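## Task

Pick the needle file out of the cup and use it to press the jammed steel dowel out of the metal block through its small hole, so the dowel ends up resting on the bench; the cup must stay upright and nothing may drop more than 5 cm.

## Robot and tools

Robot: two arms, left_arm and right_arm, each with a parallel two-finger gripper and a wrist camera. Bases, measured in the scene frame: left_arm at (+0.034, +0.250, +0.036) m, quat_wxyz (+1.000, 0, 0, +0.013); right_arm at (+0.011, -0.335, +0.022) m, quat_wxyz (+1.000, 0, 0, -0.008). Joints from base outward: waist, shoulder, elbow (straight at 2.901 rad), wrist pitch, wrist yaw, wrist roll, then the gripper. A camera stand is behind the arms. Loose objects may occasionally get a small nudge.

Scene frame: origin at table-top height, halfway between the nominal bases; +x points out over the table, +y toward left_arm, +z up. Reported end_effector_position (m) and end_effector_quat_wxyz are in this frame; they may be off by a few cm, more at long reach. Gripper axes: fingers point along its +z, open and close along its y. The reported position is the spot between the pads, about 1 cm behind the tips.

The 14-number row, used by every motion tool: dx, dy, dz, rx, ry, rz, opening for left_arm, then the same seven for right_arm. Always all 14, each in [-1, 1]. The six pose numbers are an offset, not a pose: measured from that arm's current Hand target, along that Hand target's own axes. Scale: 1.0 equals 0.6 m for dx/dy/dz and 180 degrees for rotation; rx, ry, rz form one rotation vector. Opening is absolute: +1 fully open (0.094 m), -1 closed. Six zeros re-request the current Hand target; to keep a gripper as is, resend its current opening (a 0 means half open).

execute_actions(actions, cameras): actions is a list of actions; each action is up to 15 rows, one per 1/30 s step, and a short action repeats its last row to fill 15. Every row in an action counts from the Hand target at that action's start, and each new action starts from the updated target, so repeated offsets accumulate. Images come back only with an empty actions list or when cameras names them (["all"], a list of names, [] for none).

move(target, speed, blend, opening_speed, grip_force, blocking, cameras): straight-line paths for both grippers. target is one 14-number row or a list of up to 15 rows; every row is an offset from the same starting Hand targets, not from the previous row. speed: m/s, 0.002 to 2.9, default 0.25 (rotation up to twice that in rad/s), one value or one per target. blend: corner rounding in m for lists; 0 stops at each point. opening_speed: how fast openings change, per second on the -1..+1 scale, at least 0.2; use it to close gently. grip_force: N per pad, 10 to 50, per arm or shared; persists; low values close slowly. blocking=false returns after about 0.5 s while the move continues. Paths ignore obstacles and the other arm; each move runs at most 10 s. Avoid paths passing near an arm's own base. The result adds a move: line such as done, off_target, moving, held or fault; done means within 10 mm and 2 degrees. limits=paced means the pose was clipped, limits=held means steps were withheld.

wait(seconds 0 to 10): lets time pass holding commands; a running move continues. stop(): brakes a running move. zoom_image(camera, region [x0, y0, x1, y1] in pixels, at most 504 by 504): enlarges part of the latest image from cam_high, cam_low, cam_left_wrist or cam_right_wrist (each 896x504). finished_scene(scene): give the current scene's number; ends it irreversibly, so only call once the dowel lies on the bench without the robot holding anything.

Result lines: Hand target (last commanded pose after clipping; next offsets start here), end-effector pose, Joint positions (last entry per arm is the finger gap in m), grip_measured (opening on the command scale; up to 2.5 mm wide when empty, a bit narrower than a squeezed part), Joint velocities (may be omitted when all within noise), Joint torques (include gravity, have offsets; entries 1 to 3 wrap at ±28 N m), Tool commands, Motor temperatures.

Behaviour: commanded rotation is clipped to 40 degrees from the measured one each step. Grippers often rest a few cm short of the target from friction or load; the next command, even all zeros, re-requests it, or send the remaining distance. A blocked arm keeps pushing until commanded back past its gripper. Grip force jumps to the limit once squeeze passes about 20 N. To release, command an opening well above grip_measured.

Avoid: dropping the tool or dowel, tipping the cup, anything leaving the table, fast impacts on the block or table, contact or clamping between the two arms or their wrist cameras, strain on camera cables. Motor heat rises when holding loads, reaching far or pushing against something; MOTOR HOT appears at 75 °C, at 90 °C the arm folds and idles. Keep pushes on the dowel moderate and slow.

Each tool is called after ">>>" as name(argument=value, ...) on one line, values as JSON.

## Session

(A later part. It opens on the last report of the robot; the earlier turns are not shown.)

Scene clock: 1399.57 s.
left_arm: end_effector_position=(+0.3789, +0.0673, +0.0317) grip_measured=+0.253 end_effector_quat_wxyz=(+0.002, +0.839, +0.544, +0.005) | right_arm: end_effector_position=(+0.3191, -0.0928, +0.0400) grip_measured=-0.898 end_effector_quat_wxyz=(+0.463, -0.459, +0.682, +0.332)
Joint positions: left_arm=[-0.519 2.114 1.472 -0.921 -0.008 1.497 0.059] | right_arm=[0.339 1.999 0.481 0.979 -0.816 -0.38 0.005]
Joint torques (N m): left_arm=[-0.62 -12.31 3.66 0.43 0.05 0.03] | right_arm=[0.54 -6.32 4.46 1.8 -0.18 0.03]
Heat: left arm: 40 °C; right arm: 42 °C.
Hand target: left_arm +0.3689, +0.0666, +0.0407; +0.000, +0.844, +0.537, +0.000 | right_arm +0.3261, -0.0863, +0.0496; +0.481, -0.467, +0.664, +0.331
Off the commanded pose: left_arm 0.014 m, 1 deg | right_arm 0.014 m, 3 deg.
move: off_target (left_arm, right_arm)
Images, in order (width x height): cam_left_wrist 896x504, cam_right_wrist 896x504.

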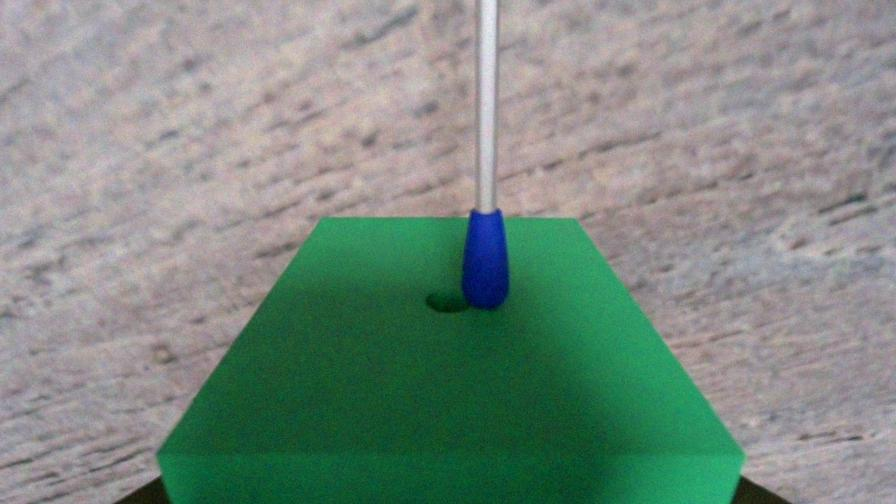

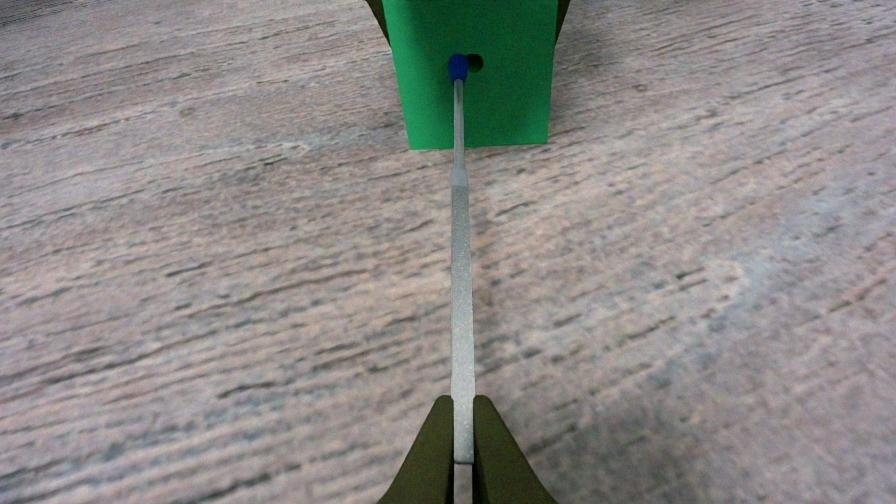

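>>> move(target=[0,0,0,0,0,0,0.1,0.002,-0.0056,0.0005,0.0082,0.0031,0,-1], speed=0.03, cameras=["cam_left_wrist","cam_right_wrist"])

Scene clock: 1407.23 s.
left_arm: end_effector_position=(+0.3789, +0.0673, +0.0317) grip_measured=+0.253 end_effector_quat_wxyz=(+0.002, +0.839, +0.544, +0.005) | right_arm: end_effector_position=(+0.3221, -0.0943, +0.0385) grip_measured=-0.898 end_effector_quat_wxyz=(+0.464, -0.455, +0.688, +0.324)
Joint positions: left_arm=[-0.519 2.114 1.472 -0.921 -0.008 1.497 0.059] | right_arm=[0.341 1.999 0.481 0.979 -0.793 -0.377 0.005]
Joint torques (N m): left_arm=[-0.65 -12.31 3.74 0.4 0.08 0] | right_arm=[0.58 -6.53 4.26 1.84 -0.1 0.03]
Heat: left arm: 40 °C; right arm: 41 °C.
Hand target: left_arm +0.3689, +0.0666, +0.0407; +0.000, +0.844, +0.537, +0.000 | right_arm +0.3293, -0.0876, +0.0484; +0.483, -0.462, +0.671, +0.320
Off the commanded pose: left_arm 0.014 m, 1 deg | right_arm 0.014 m, 3 deg.
move: off_target (left_arm, right_arm)
Images, in order (width x height): cam_left_wrist 896x504, cam_right_wrist 896x504.

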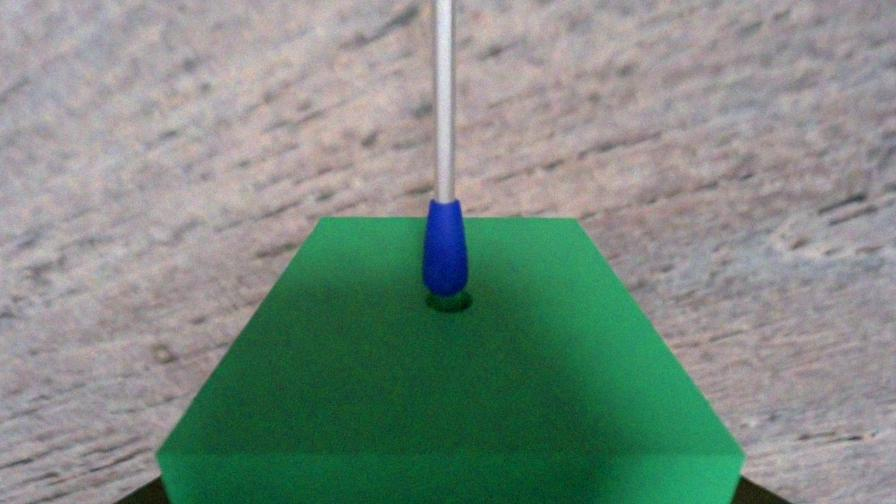

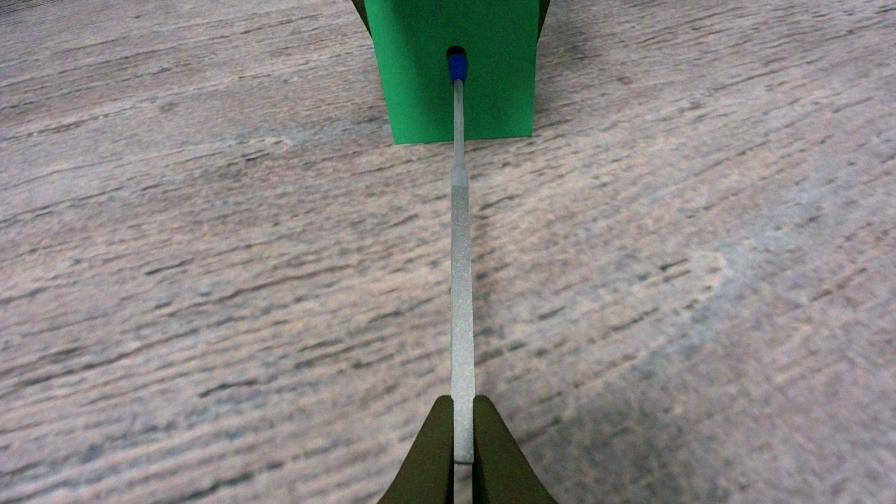

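>>> zoom_image(camera="cam_left_wrist", region=[390, 180, 510, 330])

>>> zoom_image(camera="cam_right_wrist", region=[410, 20, 510, 100])

Scaled by 3.360.

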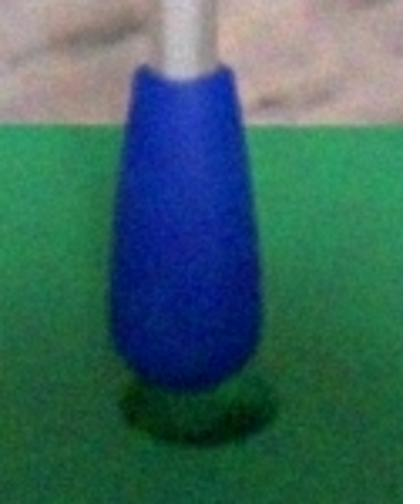

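Scaled by 5.040.

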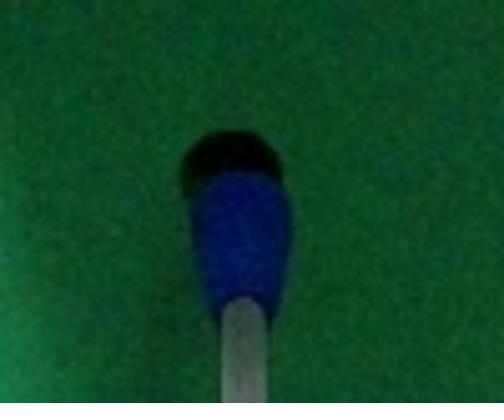

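>>> move(target=[0,0,0,0,0,0,0.1,-0.004,0,0.0188,0,0,0,-1], speed=0.03, cameras=["cam_left_wrist","cam_right_wrist"])

Scene clock: 1423.40 s.
left_arm: end_effector_position=(+0.3792, +0.0688, +0.0317) grip_measured=+0.253 end_effector_quat_wxyz=(+0.000, +0.839, +0.545, +0.007) | right_arm: end_effector_position=(+0.3222, -0.0895, +0.0317) grip_measured=-0.898 end_effector_quat_wxyz=(+0.455, -0.450, +0.697, +0.323)
Joint positions: left_arm=[-0.518 2.114 1.472 -0.922 -0.013 1.497 0.059] | right_arm=[0.362 2.02 0.491 0.979 -0.765 -0.357 0.005]
Joint torques (N m): left_arm=[-0.59 -12.42 3.55 0.39 0.05 0.03] | right_arm=[1.43 -6.72 5.79 1.95 -0.1 0.04]
Heat: left arm: 40 °C; right arm: 42 °C.
Hand target: left_arm +0.3689, +0.0666, +0.0407; +0.000, +0.844, +0.537, +0.000 | right_arm +0.3335, -0.0770, +0.0469; +0.483, -0.462, +0.671, +0.320
Off the commanded pose: left_arm 0.014 m, 1 deg | right_arm 0.023 m, 5 deg.
move: off_target (left_arm, right_arm)
Images, in order (width x height): cam_left_wrist 896x504, cam_right_wrist 896x504.

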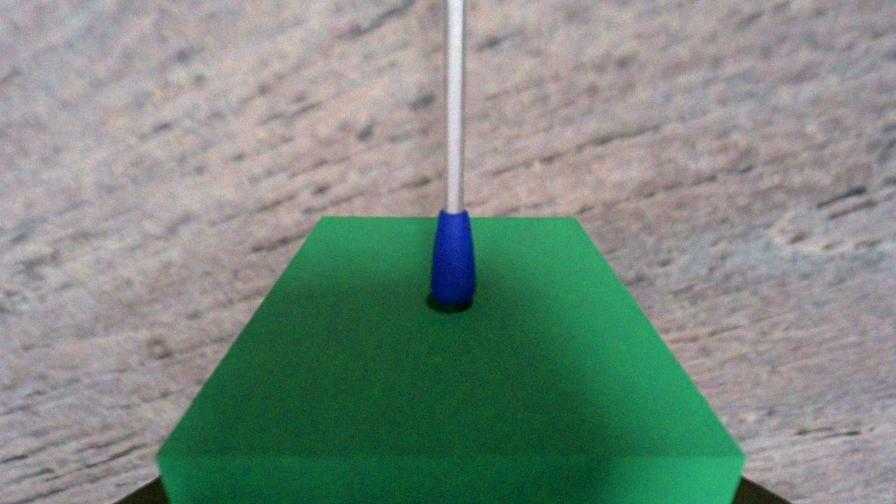

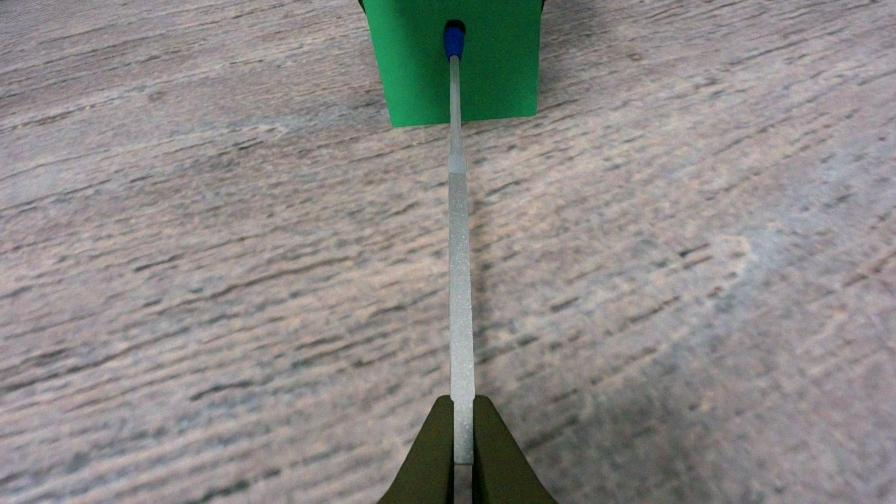

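>>> zoom_image(camera="cam_left_wrist", region=[390, 200, 510, 350])

>>> zoom_image(camera="cam_right_wrist", region=[410, 0, 510, 80])

Scaled by 3.360.

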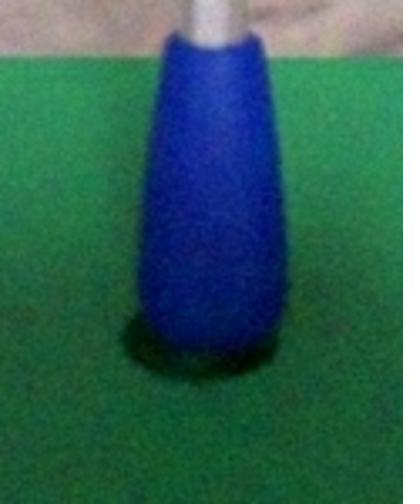

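Scaled by 5.040.

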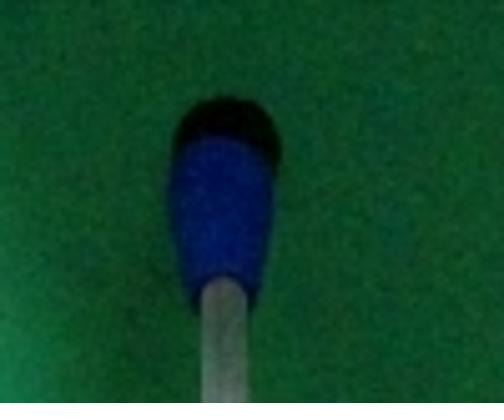

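>>> move(target=[0,0,0,0,0,0,0.1,-0.019,0,0.004,0,0,0,-1], speed=0.03, cameras=["cam_left_wrist","cam_right_wrist"])

Scene clock: 1438.60 s.
left_arm: end_effector_position=(+0.3789, +0.0731, +0.0317) grip_measured=+0.253 end_effector_quat_wxyz=(-0.007, +0.838, +0.546, +0.011) | right_arm: end_effector_position=(+0.3234, -0.0848, +0.0330) grip_measured=-0.898 end_effector_quat_wxyz=(+0.456, -0.450, +0.697, +0.322)
Joint positions: left_arm=[-0.515 2.114 1.472 -0.931 -0.026 1.497 0.059] | right_arm=[0.378 2.02 0.501 0.979 -0.751 -0.347 0.005]
Joint torques (N m): left_arm=[-0.79 -12.34 3.7 0.48 0.19 0.02] | right_arm=[1.59 -9.96 6.22 1.43 -0.1 0.06]
Heat: left arm: 40 °C; right arm: 42 °C.
Hand target: left_arm +0.3689, +0.0666, +0.0407; +0.000, +0.844, +0.537, +0.000 | right_arm +0.3355, -0.0713, +0.0569; +0.483, -0.462, +0.671, +0.320
Off the commanded pose: left_arm 0.015 m, 2 deg | right_arm 0.030 m, 5 deg.
move: off_target (left_arm, right_arm)
Images, in order (width x height): cam_left_wrist 896x504, cam_right_wrist 896x504.

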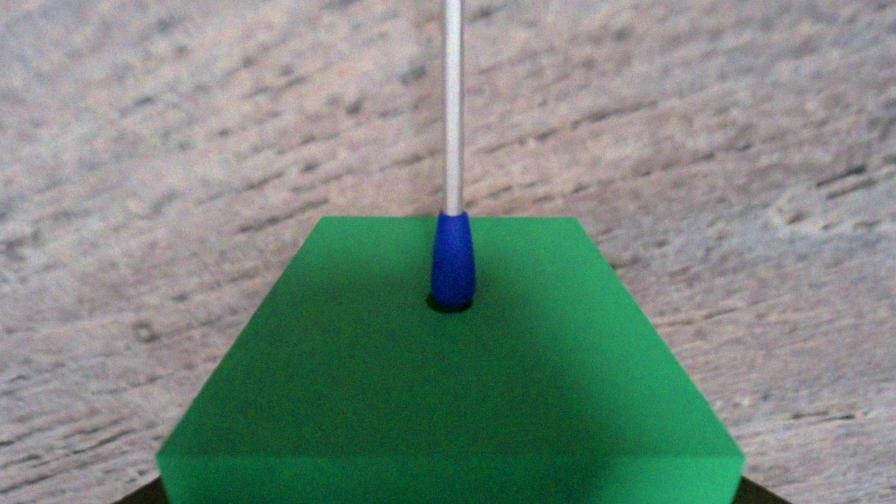

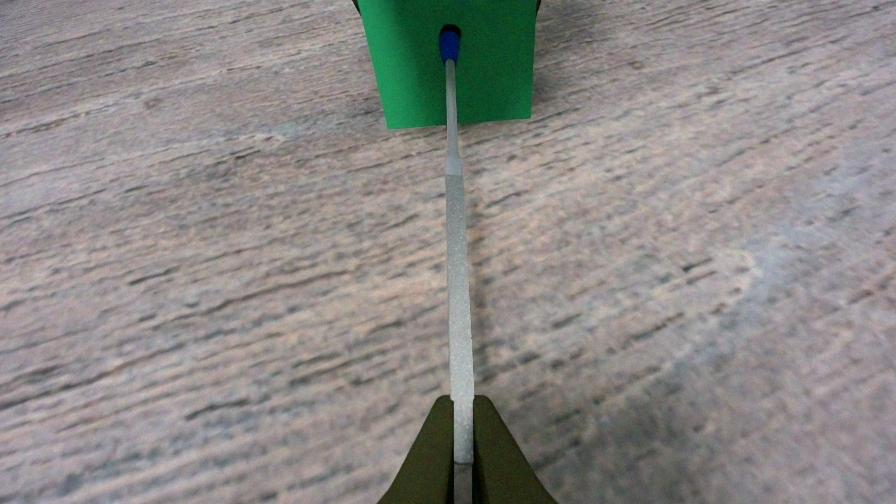

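>>> zoom_image(camera="cam_left_wrist", region=[390, 200, 510, 350])

>>> zoom_image(camera="cam_right_wrist", region=[410, 0, 510, 80])

Scaled by 3.360.

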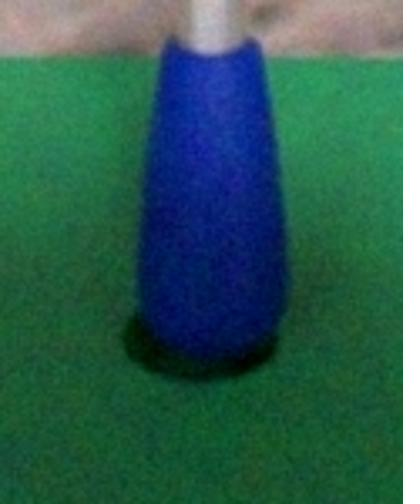

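Scaled by 5.040.

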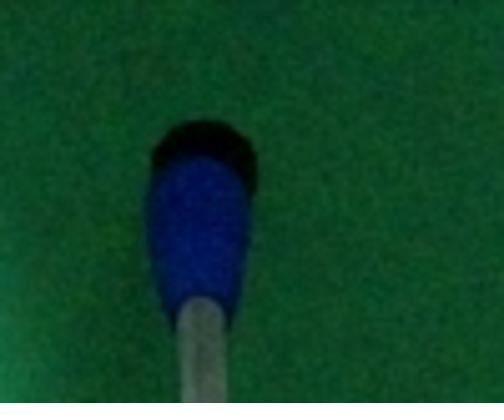

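>>> move(target=[0,0,0,0,0,0,0.1,-0.01,-0.008,-0.001,0.006,0,0,-1], speed=0.03, cameras=["cam_left_wrist","cam_right_wrist"])

>>> zoom_image(camera="cam_left_wrist", region=[390, 200, 510, 350])

>>> zoom_image(camera="cam_right_wrist", region=[410, 0, 510, 80])

Scene clock: 1457.53 s.
left_arm: end_effector_position=(+0.3792, +0.0736, +0.0317) grip_measured=+0.253 end_effector_quat_wxyz=(-0.008, +0.838, +0.546, +0.012) | right_arm: end_effector_position=(+0.3265, -0.0856, +0.0350) grip_measured=-0.898 end_effector_quat_wxyz=(+0.456, -0.449, +0.700, +0.316)
Joint positions: left_arm=[-0.515 2.114 1.472 -0.931 -0.029 1.497 0.059] | right_arm=[0.378 2.005 0.507 0.955 -0.737 -0.35 0.005]
Joint torques (N m): left_arm=[-0.99 -12.31 3.75 0.46 0.23 -0.02] | right_arm=[1.57 -10.52 6.49 1.48 -0.05 0.07]
Heat: left arm: 40 °C; right arm: 40 °C.
Hand target: left_arm +0.3689, +0.0666, +0.0407; +0.000, +0.844, +0.537, +0.000 | right_arm +0.3404, -0.0717, +0.0629; +0.488, -0.458, +0.674, +0.314
Off the commanded pose: left_arm 0.015 m, 2 deg | right_arm 0.034 m, 5 deg.
move: off_target (left_arm, right_arm)
Images, in order (width x height): cam_left_wrist 896x504, cam_right_wrist 896x504.

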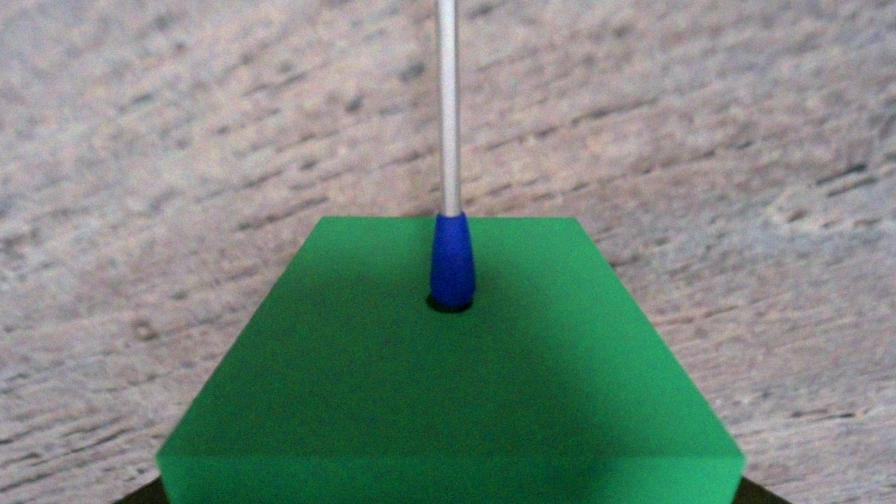

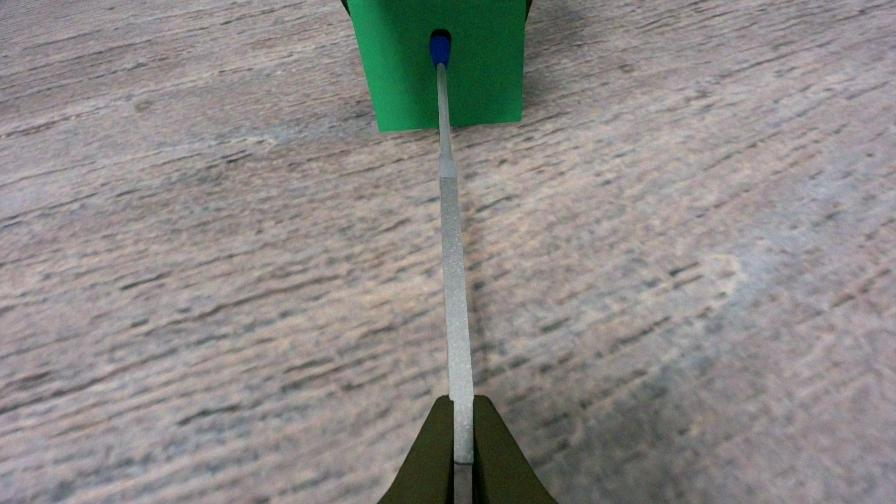

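Scaled by 3.360.

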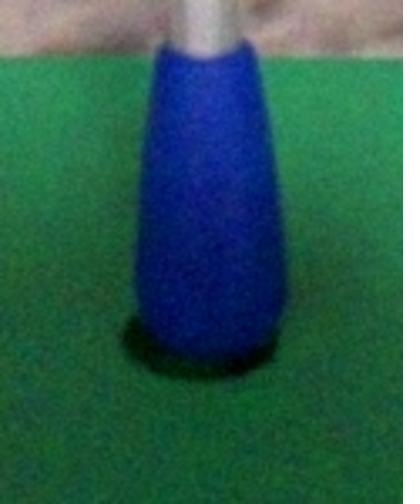

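Scaled by 5.040.

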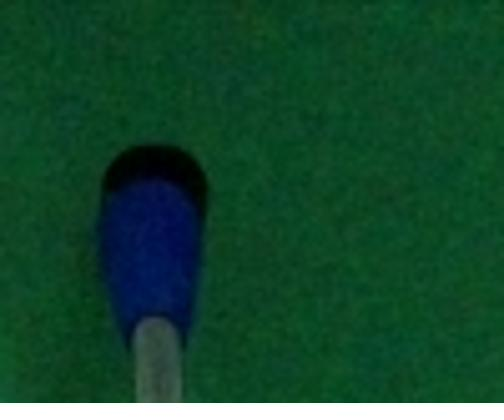

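>>> move(target=[0,0,0,0,0,0,0.1,-0.0074,0.003,-0.0026,-0.004,-0.011,0,-1], speed=0.03, cameras=["cam_left_wrist","cam_right_wrist"])

>>> zoom_image(camera="cam_left_wrist", region=[390, 200, 510, 350])

>>> zoom_image(camera="cam_right_wrist", region=[400, 0, 500, 80])

Scene clock: 1536.63 s.
left_arm: end_effector_position=(+0.3792, +0.0736, +0.0317) grip_measured=+0.253 end_effector_quat_wxyz=(-0.008, +0.838, +0.546, +0.012) | right_arm: end_effector_position=(+0.3263, -0.0855, +0.0351) grip_measured=-0.898 end_effector_quat_wxyz=(+0.454, -0.443, +0.704, +0.321)
Joint positions: left_arm=[-0.515 2.114 1.472 -0.931 -0.029 1.497 0.059] | right_arm=[0.378 2.005 0.507 0.955 -0.739 -0.333 0.005]
Joint torques (N m): left_arm=[-1.02 -12.27 3.75 0.49 0.2 0.01] | right_arm=[0.94 -9.48 5.7 2.09 -0.31 0.08]
Motor temperatures (°C): left_arm=[29 39 34 27 28 29 31] | right_arm=[31 45 41 39 27 26 35]
Heat: left arm: 39 °C; right arm: 45 °C.
Hand target: left_arm +0.3689, +0.0666, +0.0407; +0.000, +0.844, +0.537, +0.000 | right_arm +0.3387, -0.0710, +0.0675; +0.496, -0.455, +0.663, +0.326
Off the commanded pose: left_arm 0.015 m, 2 deg | right_arm 0.038 m, 7 deg.
move: off_target (left_arm, right_arm)
Images, in order (width x height): cam_left_wrist 896x504, cam_right_wrist 896x504.

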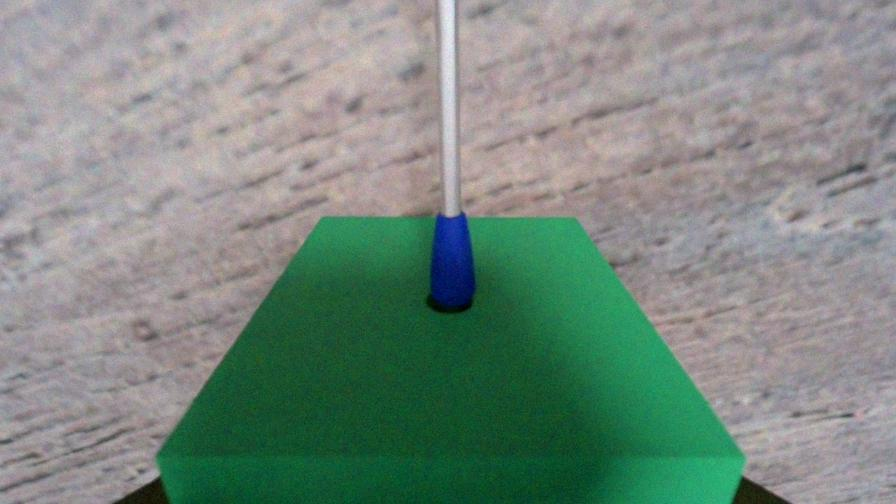

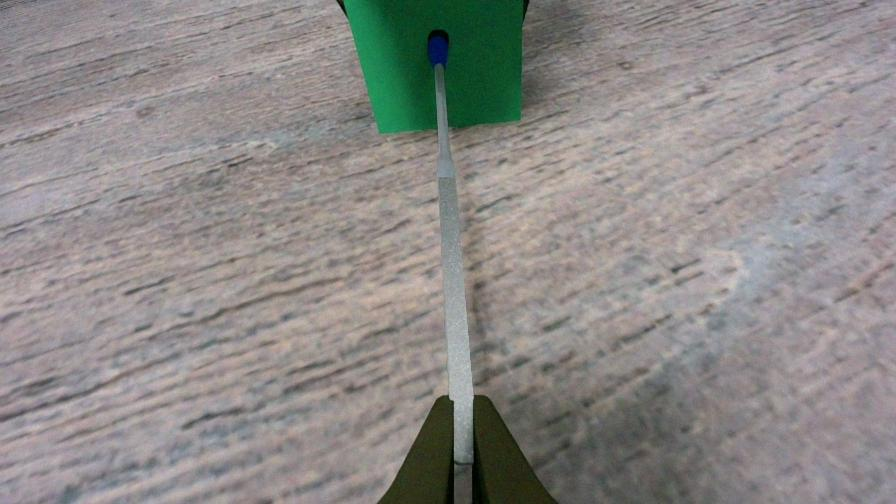

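Scaled by 3.360.

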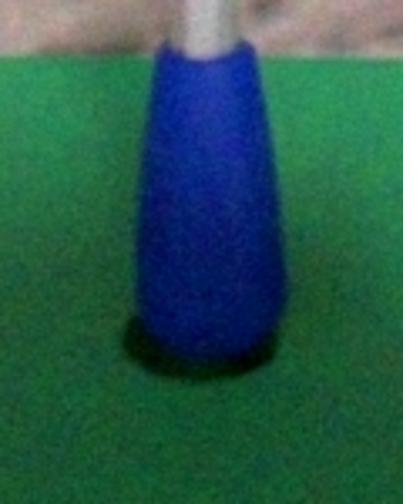

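Scaled by 5.040.

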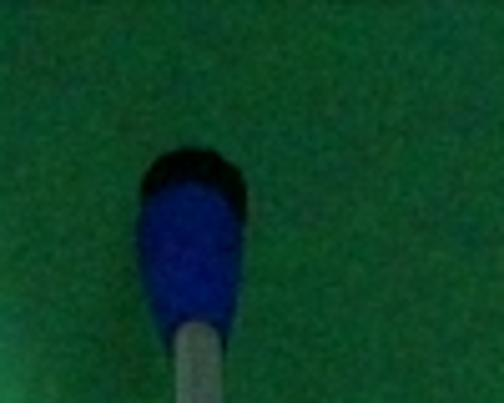

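>>> move(target=[0,0,0,0,0,0,0.1,0.0056,0,-0.0157,0,0,0,-1], speed=0.04, cameras=["cam_left_wrist","cam_right_wrist"])

Scene clock: 1540.13 s.
left_arm: end_effector_position=(+0.3792, +0.0736, +0.0317) grip_measured=+0.253 end_effector_quat_wxyz=(-0.008, +0.838, +0.545, +0.012) | right_arm: end_effector_position=(+0.3249, -0.0860, +0.0370) grip_measured=-0.898 end_effector_quat_wxyz=(+0.452, -0.442, +0.701, +0.331)
Joint positions: left_arm=[-0.515 2.114 1.472 -0.931 -0.029 1.499 0.059] | right_arm=[0.368 2.005 0.507 0.956 -0.765 -0.327 0.005]
Joint torques (N m): left_arm=[-0.96 -12.26 3.71 0.51 0.2 0.02] | right_arm=[-0.51 -10.35 3.58 2.1 -0.27 -0.06]
Heat: left arm: 39 °C; right arm: 44 °C.
Hand target: left_arm +0.3689, +0.0666, +0.0407; +0.000, +0.844, +0.537, +0.000 | right_arm +0.3349, -0.0803, +0.0671; +0.496, -0.455, +0.663, +0.326
Off the commanded pose: left_arm 0.015 m, 2 deg | right_arm 0.032 m, 7 deg.
move: off_target (left_arm, right_arm)
Images, in order (width x height): cam_left_wrist 896x504, cam_right_wrist 896x504.

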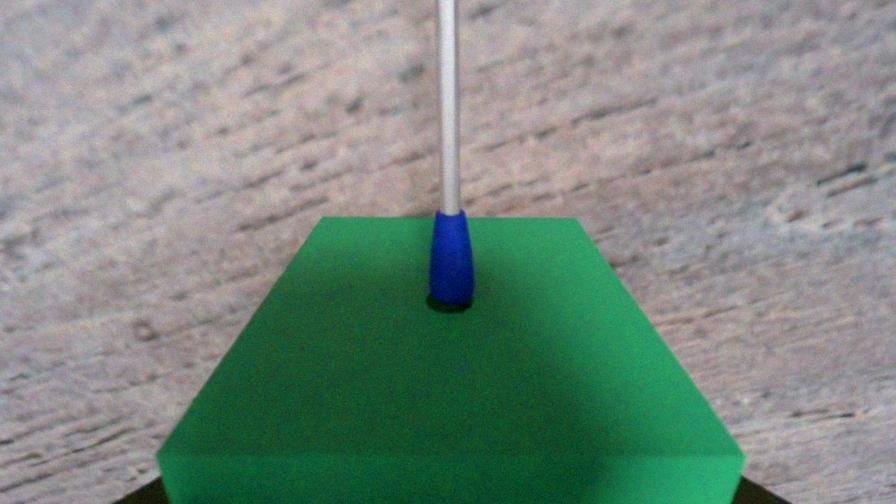

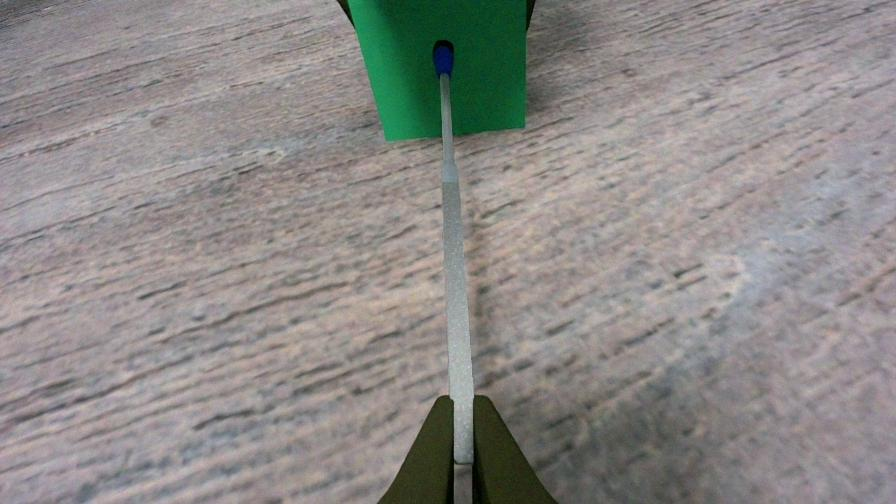

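>>> move(target=[0,0,0,0,0,0,0.1,0.0056,0,-0.0157,0,0,0,-1], speed=0.04, cameras=["cam_left_wrist","cam_right_wrist"])

Scene clock: 1544.83 s.
left_arm: end_effector_position=(+0.3792, +0.0736, +0.0317) grip_measured=+0.253 end_effector_quat_wxyz=(-0.008, +0.840, +0.542, +0.012) | right_arm: end_effector_position=(+0.3286, -0.0948, +0.0411) grip_measured=-0.898 end_effector_quat_wxyz=(+0.461, -0.439, +0.699, +0.325)
Joint positions: left_arm=[-0.515 2.114 1.472 -0.931 -0.029 1.506 0.059] | right_arm=[0.339 1.99 0.496 0.959 -0.777 -0.339 0.005]
Joint torques (N m): left_arm=[-0.99 -12.29 3.75 0.5 0.18 0.03] | right_arm=[-0.35 -9.99 2.48 2.06 -0.38 -0.11]
Heat: left arm: 39 °C; right arm: 44 °C.
Hand target: left_arm +0.3689, +0.0666, +0.0407; +0.000, +0.844, +0.537, +0.000 | right_arm +0.3312, -0.0896, +0.0667; +0.496, -0.455, +0.663, +0.326
Off the commanded pose: left_arm 0.015 m, 2 deg | right_arm 0.026 m, 6 deg.
move: off_target (left_arm, right_arm)
Images, in order (width x height): cam_left_wrist 896x504, cam_right_wrist 896x504.

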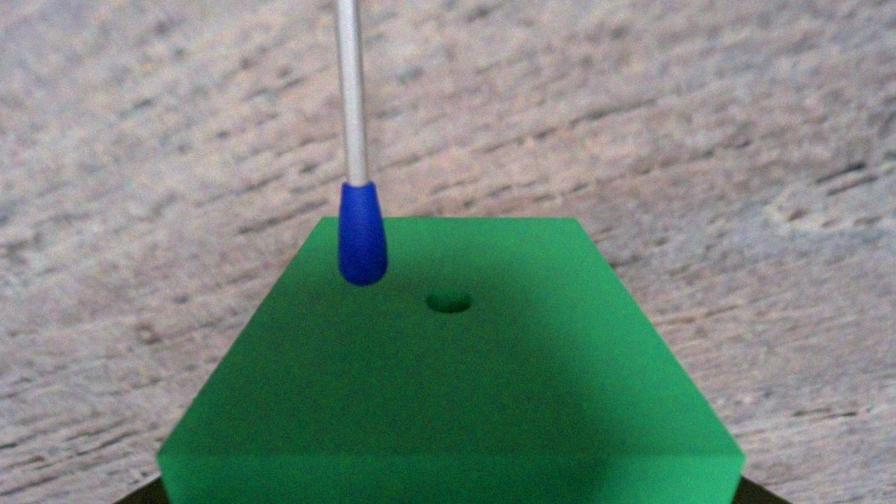

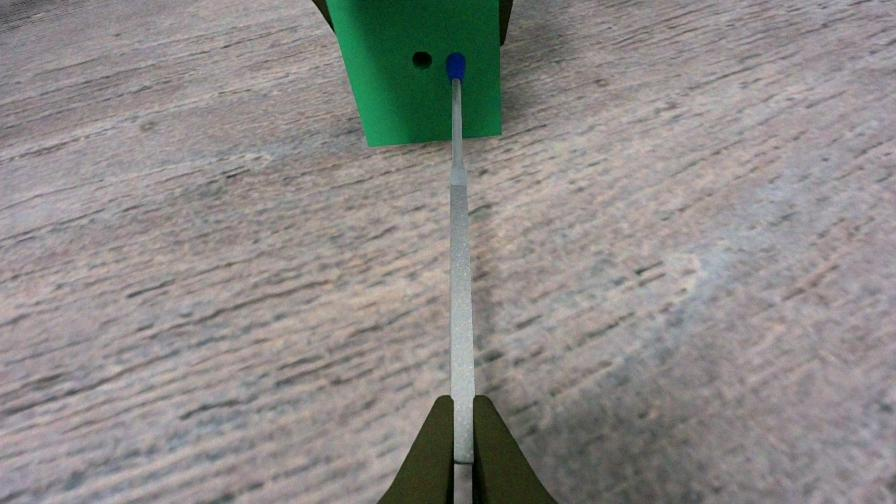

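>>> move(target=[0,0,0,0,0,0,0.1,0.0045,0.0075,0.0017,-0.0105,0.0067,0,-1], speed=0.03, cameras=["cam_left_wrist","cam_right_wrist"])

Scene clock: 1560.27 s.
left_arm: end_effector_position=(+0.3792, +0.0736, +0.0317) grip_measured=+0.253 end_effector_quat_wxyz=(-0.008, +0.840, +0.542, +0.012) | right_arm: end_effector_position=(+0.3264, -0.0924, +0.0470) grip_measured=-0.898 end_effector_quat_wxyz=(+0.469, -0.454, +0.684, +0.326)
Joint positions: left_arm=[-0.515 2.114 1.472 -0.931 -0.029 1.506 0.059] | right_arm=[0.339 1.978 0.496 0.959 -0.8 -0.37 0.005]
Joint torques (N m): left_arm=[-1.03 -12.22 3.82 0.49 0.23 0.03] | right_arm=[-0.39 -9.94 3.67 1.3 -0.39 -0.1]
Heat: left arm: 40 °C; right arm: 42 °C.
Hand target: left_arm +0.3689, +0.0666, +0.0407; +0.000, +0.844, +0.537, +0.000 | right_arm +0.3272, -0.0877, +0.0637; +0.482, -0.467, +0.663, +0.332
Off the commanded pose: left_arm 0.015 m, 2 deg | right_arm 0.017 m, 3 deg.
move: off_target (left_arm, right_arm)
Images, in order (width x height): cam_left_wrist 896x504, cam_right_wrist 896x504.

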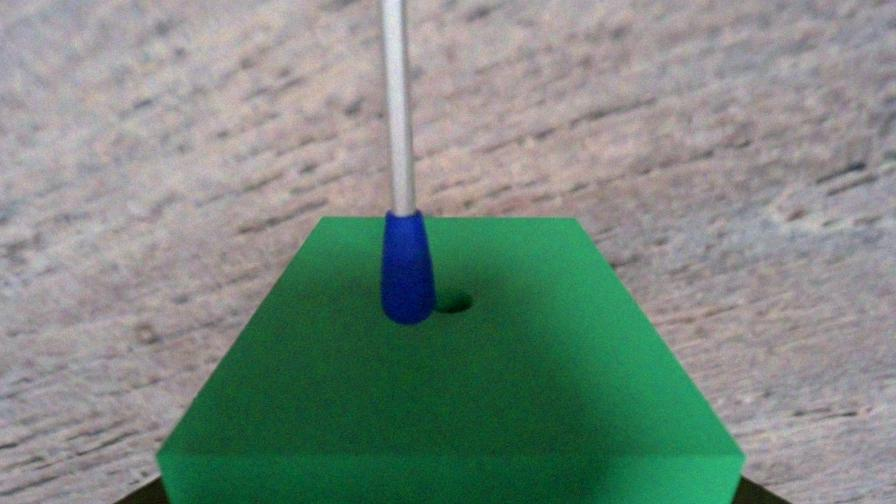

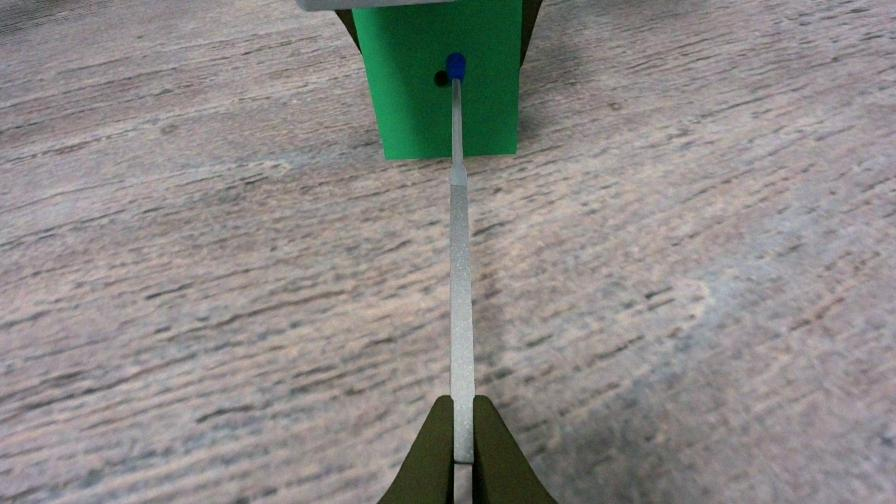

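>>> move(target=[[0,0,0,0,0,0,0.1,0.0482,0.004,-0.0673,0.006,0.0083,0,-1],[0,0,0,0,0,0,0.1,0.022,0.001,0.0117,0.006,0.0083,0,-1]], speed=0.06, cameras=["cam_left_wrist","cam_right_wrist"])

Scene clock: 1585.60 s.
left_arm: end_effector_position=(+0.3792, +0.0736, +0.0317) grip_measured=+0.253 end_effector_quat_wxyz=(-0.008, +0.840, +0.542, +0.012) | right_arm: end_effector_position=(+0.3182, -0.0886, +0.0409) grip_measured=-0.898 end_effector_quat_wxyz=(+0.460, -0.463, +0.685, +0.324)
Joint positions: left_arm=[-0.515 2.114 1.472 -0.931 -0.029 1.506 0.059] | right_arm=[0.361 1.979 0.484 0.95 -0.787 -0.387 0.005]
Joint torques (N m): left_arm=[-1.05 -12.34 3.67 0.47 0.24 0.02] | right_arm=[0.39 -6.32 4.63 1.73 -0.09 0.02]
Heat: left arm: 40 °C; right arm: 41 °C.
Hand target: left_arm +0.3689, +0.0666, +0.0407; +0.000, +0.844, +0.537, +0.000 | right_arm +0.3276, -0.0852, +0.0490; +0.477, -0.467, +0.672, +0.320
Off the commanded pose: left_arm 0.015 m, 2 deg | right_arm 0.013 m, 3 deg.
move: off_target (left_arm, right_arm)
Images, in order (width x height): cam_left_wrist 896x504, cam_right_wrist 896x504.

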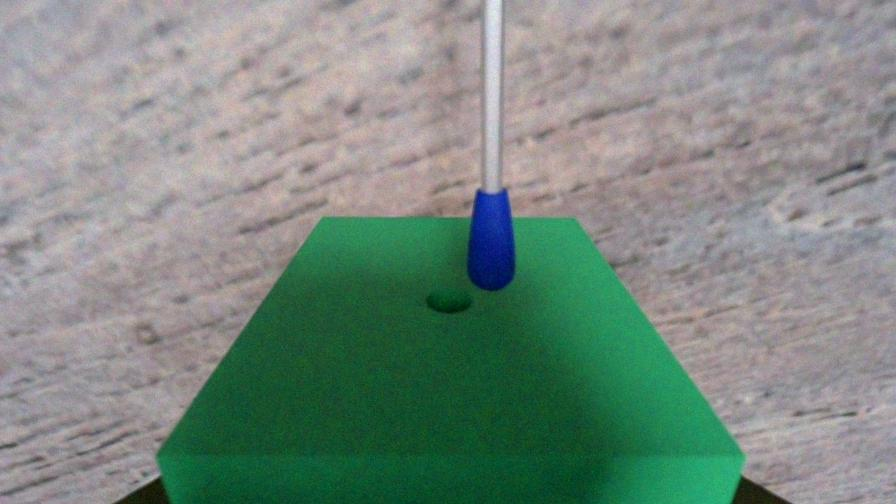

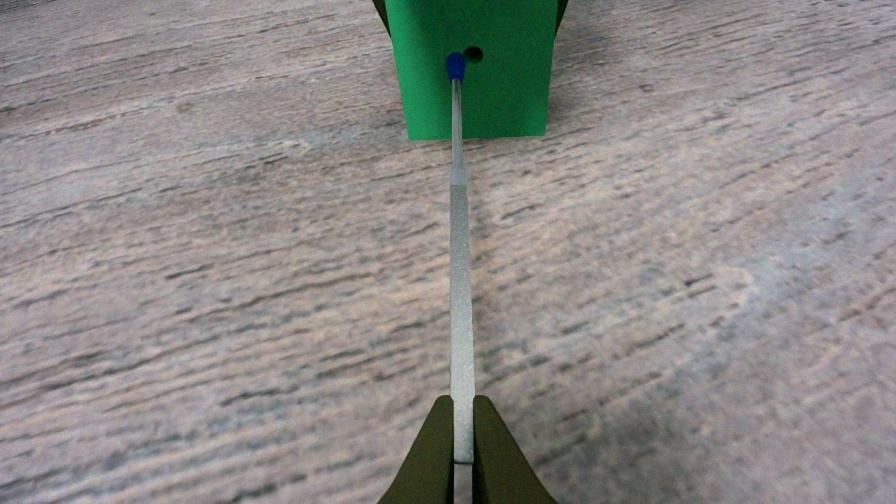

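>>> move(target=[[0,0,0,0,0,0,0.1,0.0298,0.0007,-0.0778,0.0059,0,0,-1],[0,0,0,0,0,0,0.1,0.0015,-0.0017,0.0005,0.0059,0,0,-1]], speed=[0.06,0.02], cameras=["cam_left_wrist","cam_right_wrist"])

Scene clock: 1613.93 s.
left_arm: end_effector_position=(+0.3792, +0.0736, +0.0317) grip_measured=+0.253 end_effector_quat_wxyz=(-0.008, +0.840, +0.542, +0.012) | right_arm: end_effector_position=(+0.3162, -0.0904, +0.0352) grip_measured=-0.898 end_effector_quat_wxyz=(+0.453, -0.457, +0.695, +0.320)
Joint positions: left_arm=[-0.515 2.114 1.472 -0.931 -0.029 1.506 0.059] | right_arm=[0.365 1.984 0.473 0.95 -0.765 -0.376 0.005]
Joint torques (N m): left_arm=[-0.8 -12.29 3.7 0.54 0.22 0] | right_arm=[0.5 -6.27 4.63 2.01 -0.1 0.04]
Motor temperatures (°C): left_arm=[29 40 33 27 28 29 31] | right_arm=[31 38 39 41 28 26 35]
Heat: left arm: 40 °C; right arm: 41 °C.
Hand target: left_arm +0.3689, +0.0666, +0.0407; +0.000, +0.844, +0.537, +0.000 | right_arm +0.3286, -0.0856, +0.0480; +0.482, -0.462, +0.675, +0.314
Off the commanded pose: left_arm 0.015 m, 2 deg | right_arm 0.018 m, 4 deg.
move: off_target (left_arm, right_arm)
Images, in order (width x height): cam_left_wrist 896x504, cam_right_wrist 896x504.

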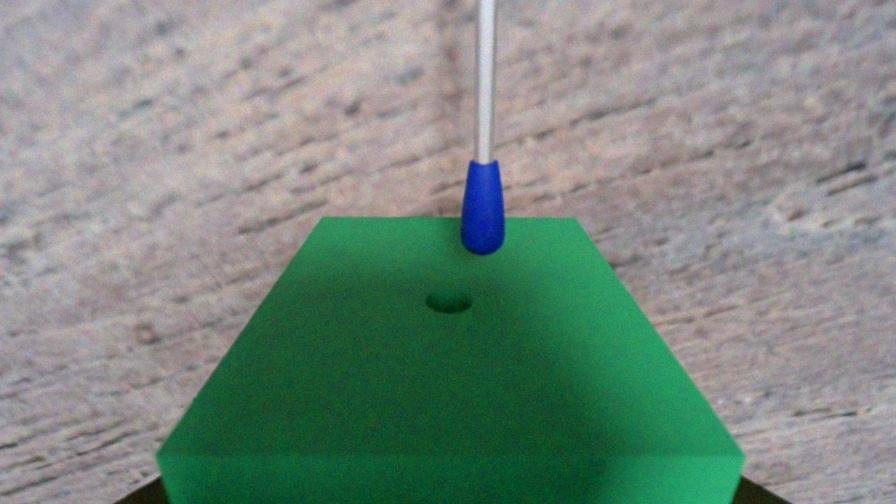

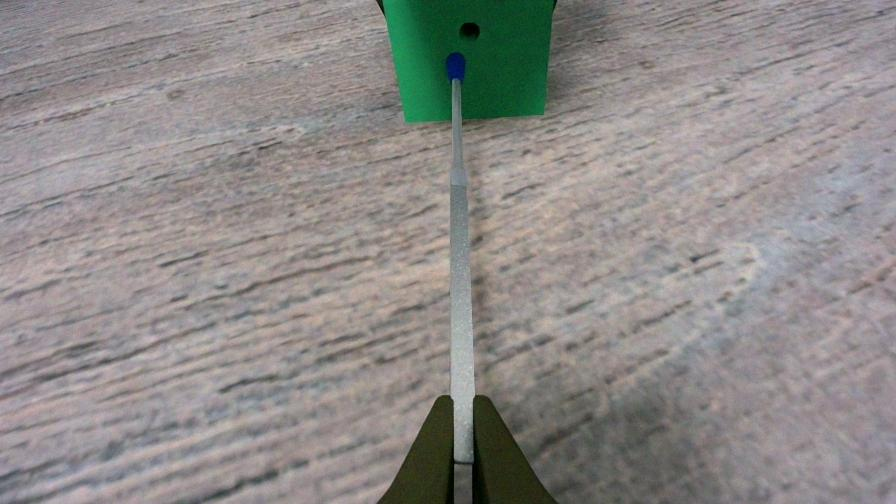

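>>> move(target=[[0,0,0,0,0,0,0.1,0.0188,-0.0027,-0.0818,0.0077,0,0,-1],[0,0,0,0,0,0,0.1,-0.015,-0.0048,0.0123,0.0077,0,0,-1]], speed=[0.06,0.02], cameras=["cam_left_wrist","cam_right_wrist"])

Scene clock: 1632.07 s.
left_arm: end_effector_position=(+0.3792, +0.0736, +0.0317) grip_measured=+0.253 end_effector_quat_wxyz=(-0.008, +0.838, +0.546, +0.012) | right_arm: end_effector_position=(+0.3237, -0.0870, +0.0397) grip_measured=-0.898 end_effector_quat_wxyz=(+0.460, -0.448, +0.701, +0.309)
Joint positions: left_arm=[-0.515 2.114 1.472 -0.931 -0.029 1.497 0.059] | right_arm=[0.384 1.971 0.485 0.95 -0.717 -0.35 0.005]
Joint torques (N m): left_arm=[-1.03 -12.33 3.59 0.48 0.24 0] | right_arm=[0.84 -6.43 5.42 1.95 -0.04 0.04]
Heat: left arm: 40 °C; right arm: 43 °C.
Hand target: left_arm +0.3689, +0.0666, +0.0407; +0.000, +0.844, +0.537, +0.000 | right_arm +0.3349, -0.0774, +0.0540; +0.487, -0.456, +0.679, +0.305
Off the commanded pose: left_arm 0.015 m, 2 deg | right_arm 0.021 m, 4 deg.
move: off_target (left_arm, right_arm)
Images, in order (width x height): cam_left_wrist 896x504, cam_right_wrist 896x504.

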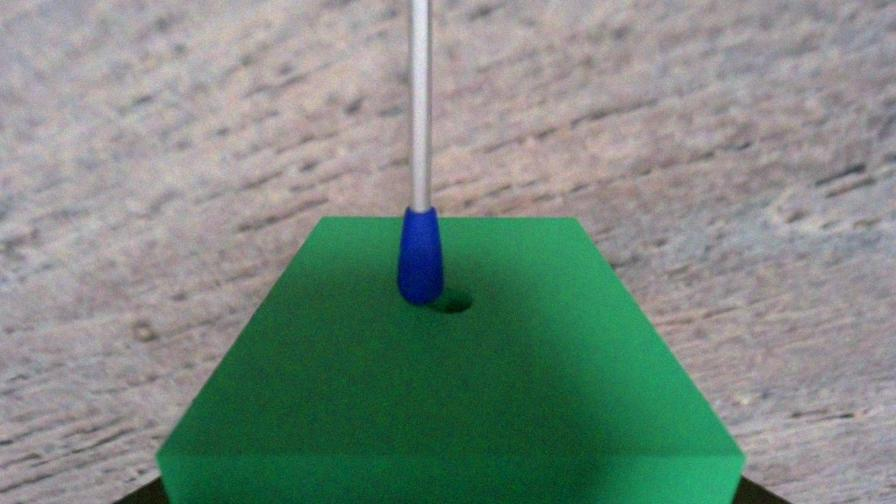

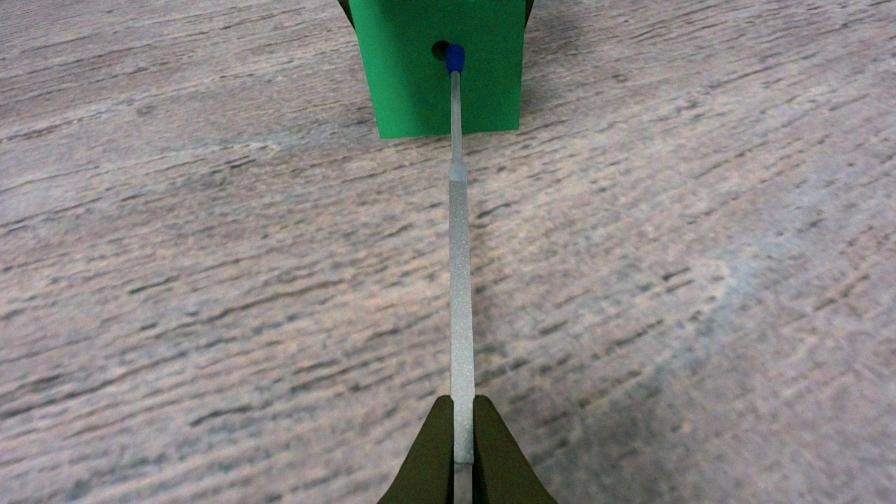

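>>> move(target=[0,0,0,0,0,0,0.1,0,0.0052,0,-0.0077,0,0,-1], speed=0.03, cameras=["cam_left_wrist","cam_right_wrist"])

Scene clock: 1642.53 s.
left_arm: end_effector_position=(+0.3792, +0.0736, +0.0317) grip_measured=+0.253 end_effector_quat_wxyz=(-0.008, +0.838, +0.546, +0.012) | right_arm: end_effector_position=(+0.3242, -0.0868, +0.0401) grip_measured=-0.898 end_effector_quat_wxyz=(+0.461, -0.448, +0.701, +0.309)
Joint positions: left_arm=[-0.515 2.114 1.472 -0.931 -0.029 1.497 0.059] | right_arm=[0.384 1.971 0.487 0.95 -0.717 -0.35 0.005]
Joint torques (N m): left_arm=[-0.96 -12.3 3.62 0.46 0.17 0] | right_arm=[0.57 -6.52 5.87 1.74 -0.29 -0.06]
Heat: left arm: 40 °C; right arm: 43 °C.
Hand target: left_arm +0.3689, +0.0666, +0.0407; +0.000, +0.844, +0.537, +0.000 | right_arm +0.3320, -0.0762, +0.0539; +0.482, -0.462, +0.675, +0.314
Off the commanded pose: left_arm 0.015 m, 2 deg | right_arm 0.019 m, 4 deg.
move: off_target (left_arm, right_arm)
Images, in order (width x height): cam_left_wrist 896x504, cam_right_wrist 896x504.

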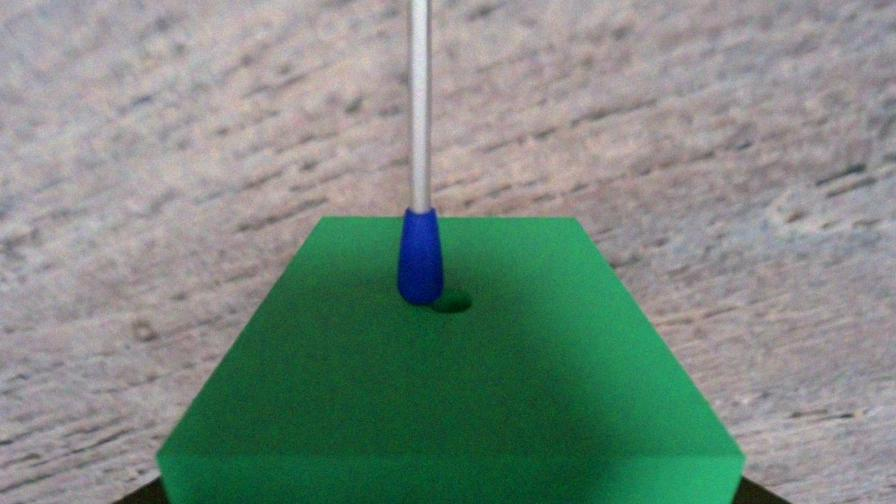

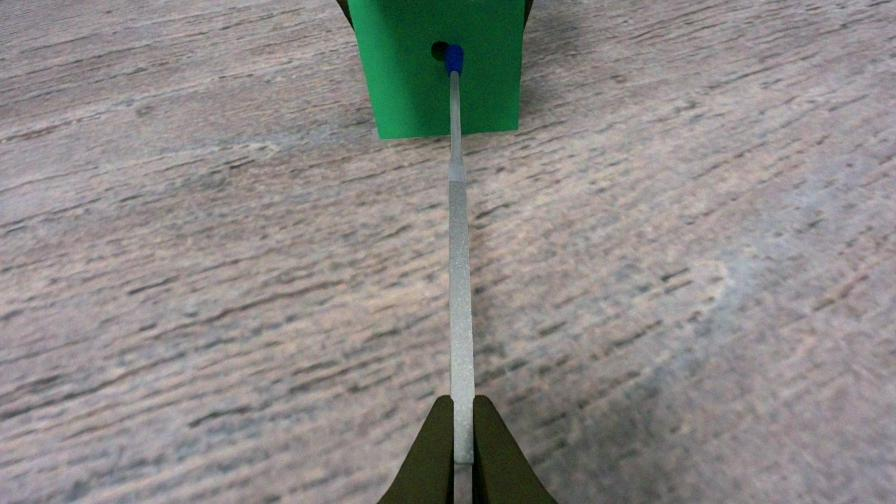

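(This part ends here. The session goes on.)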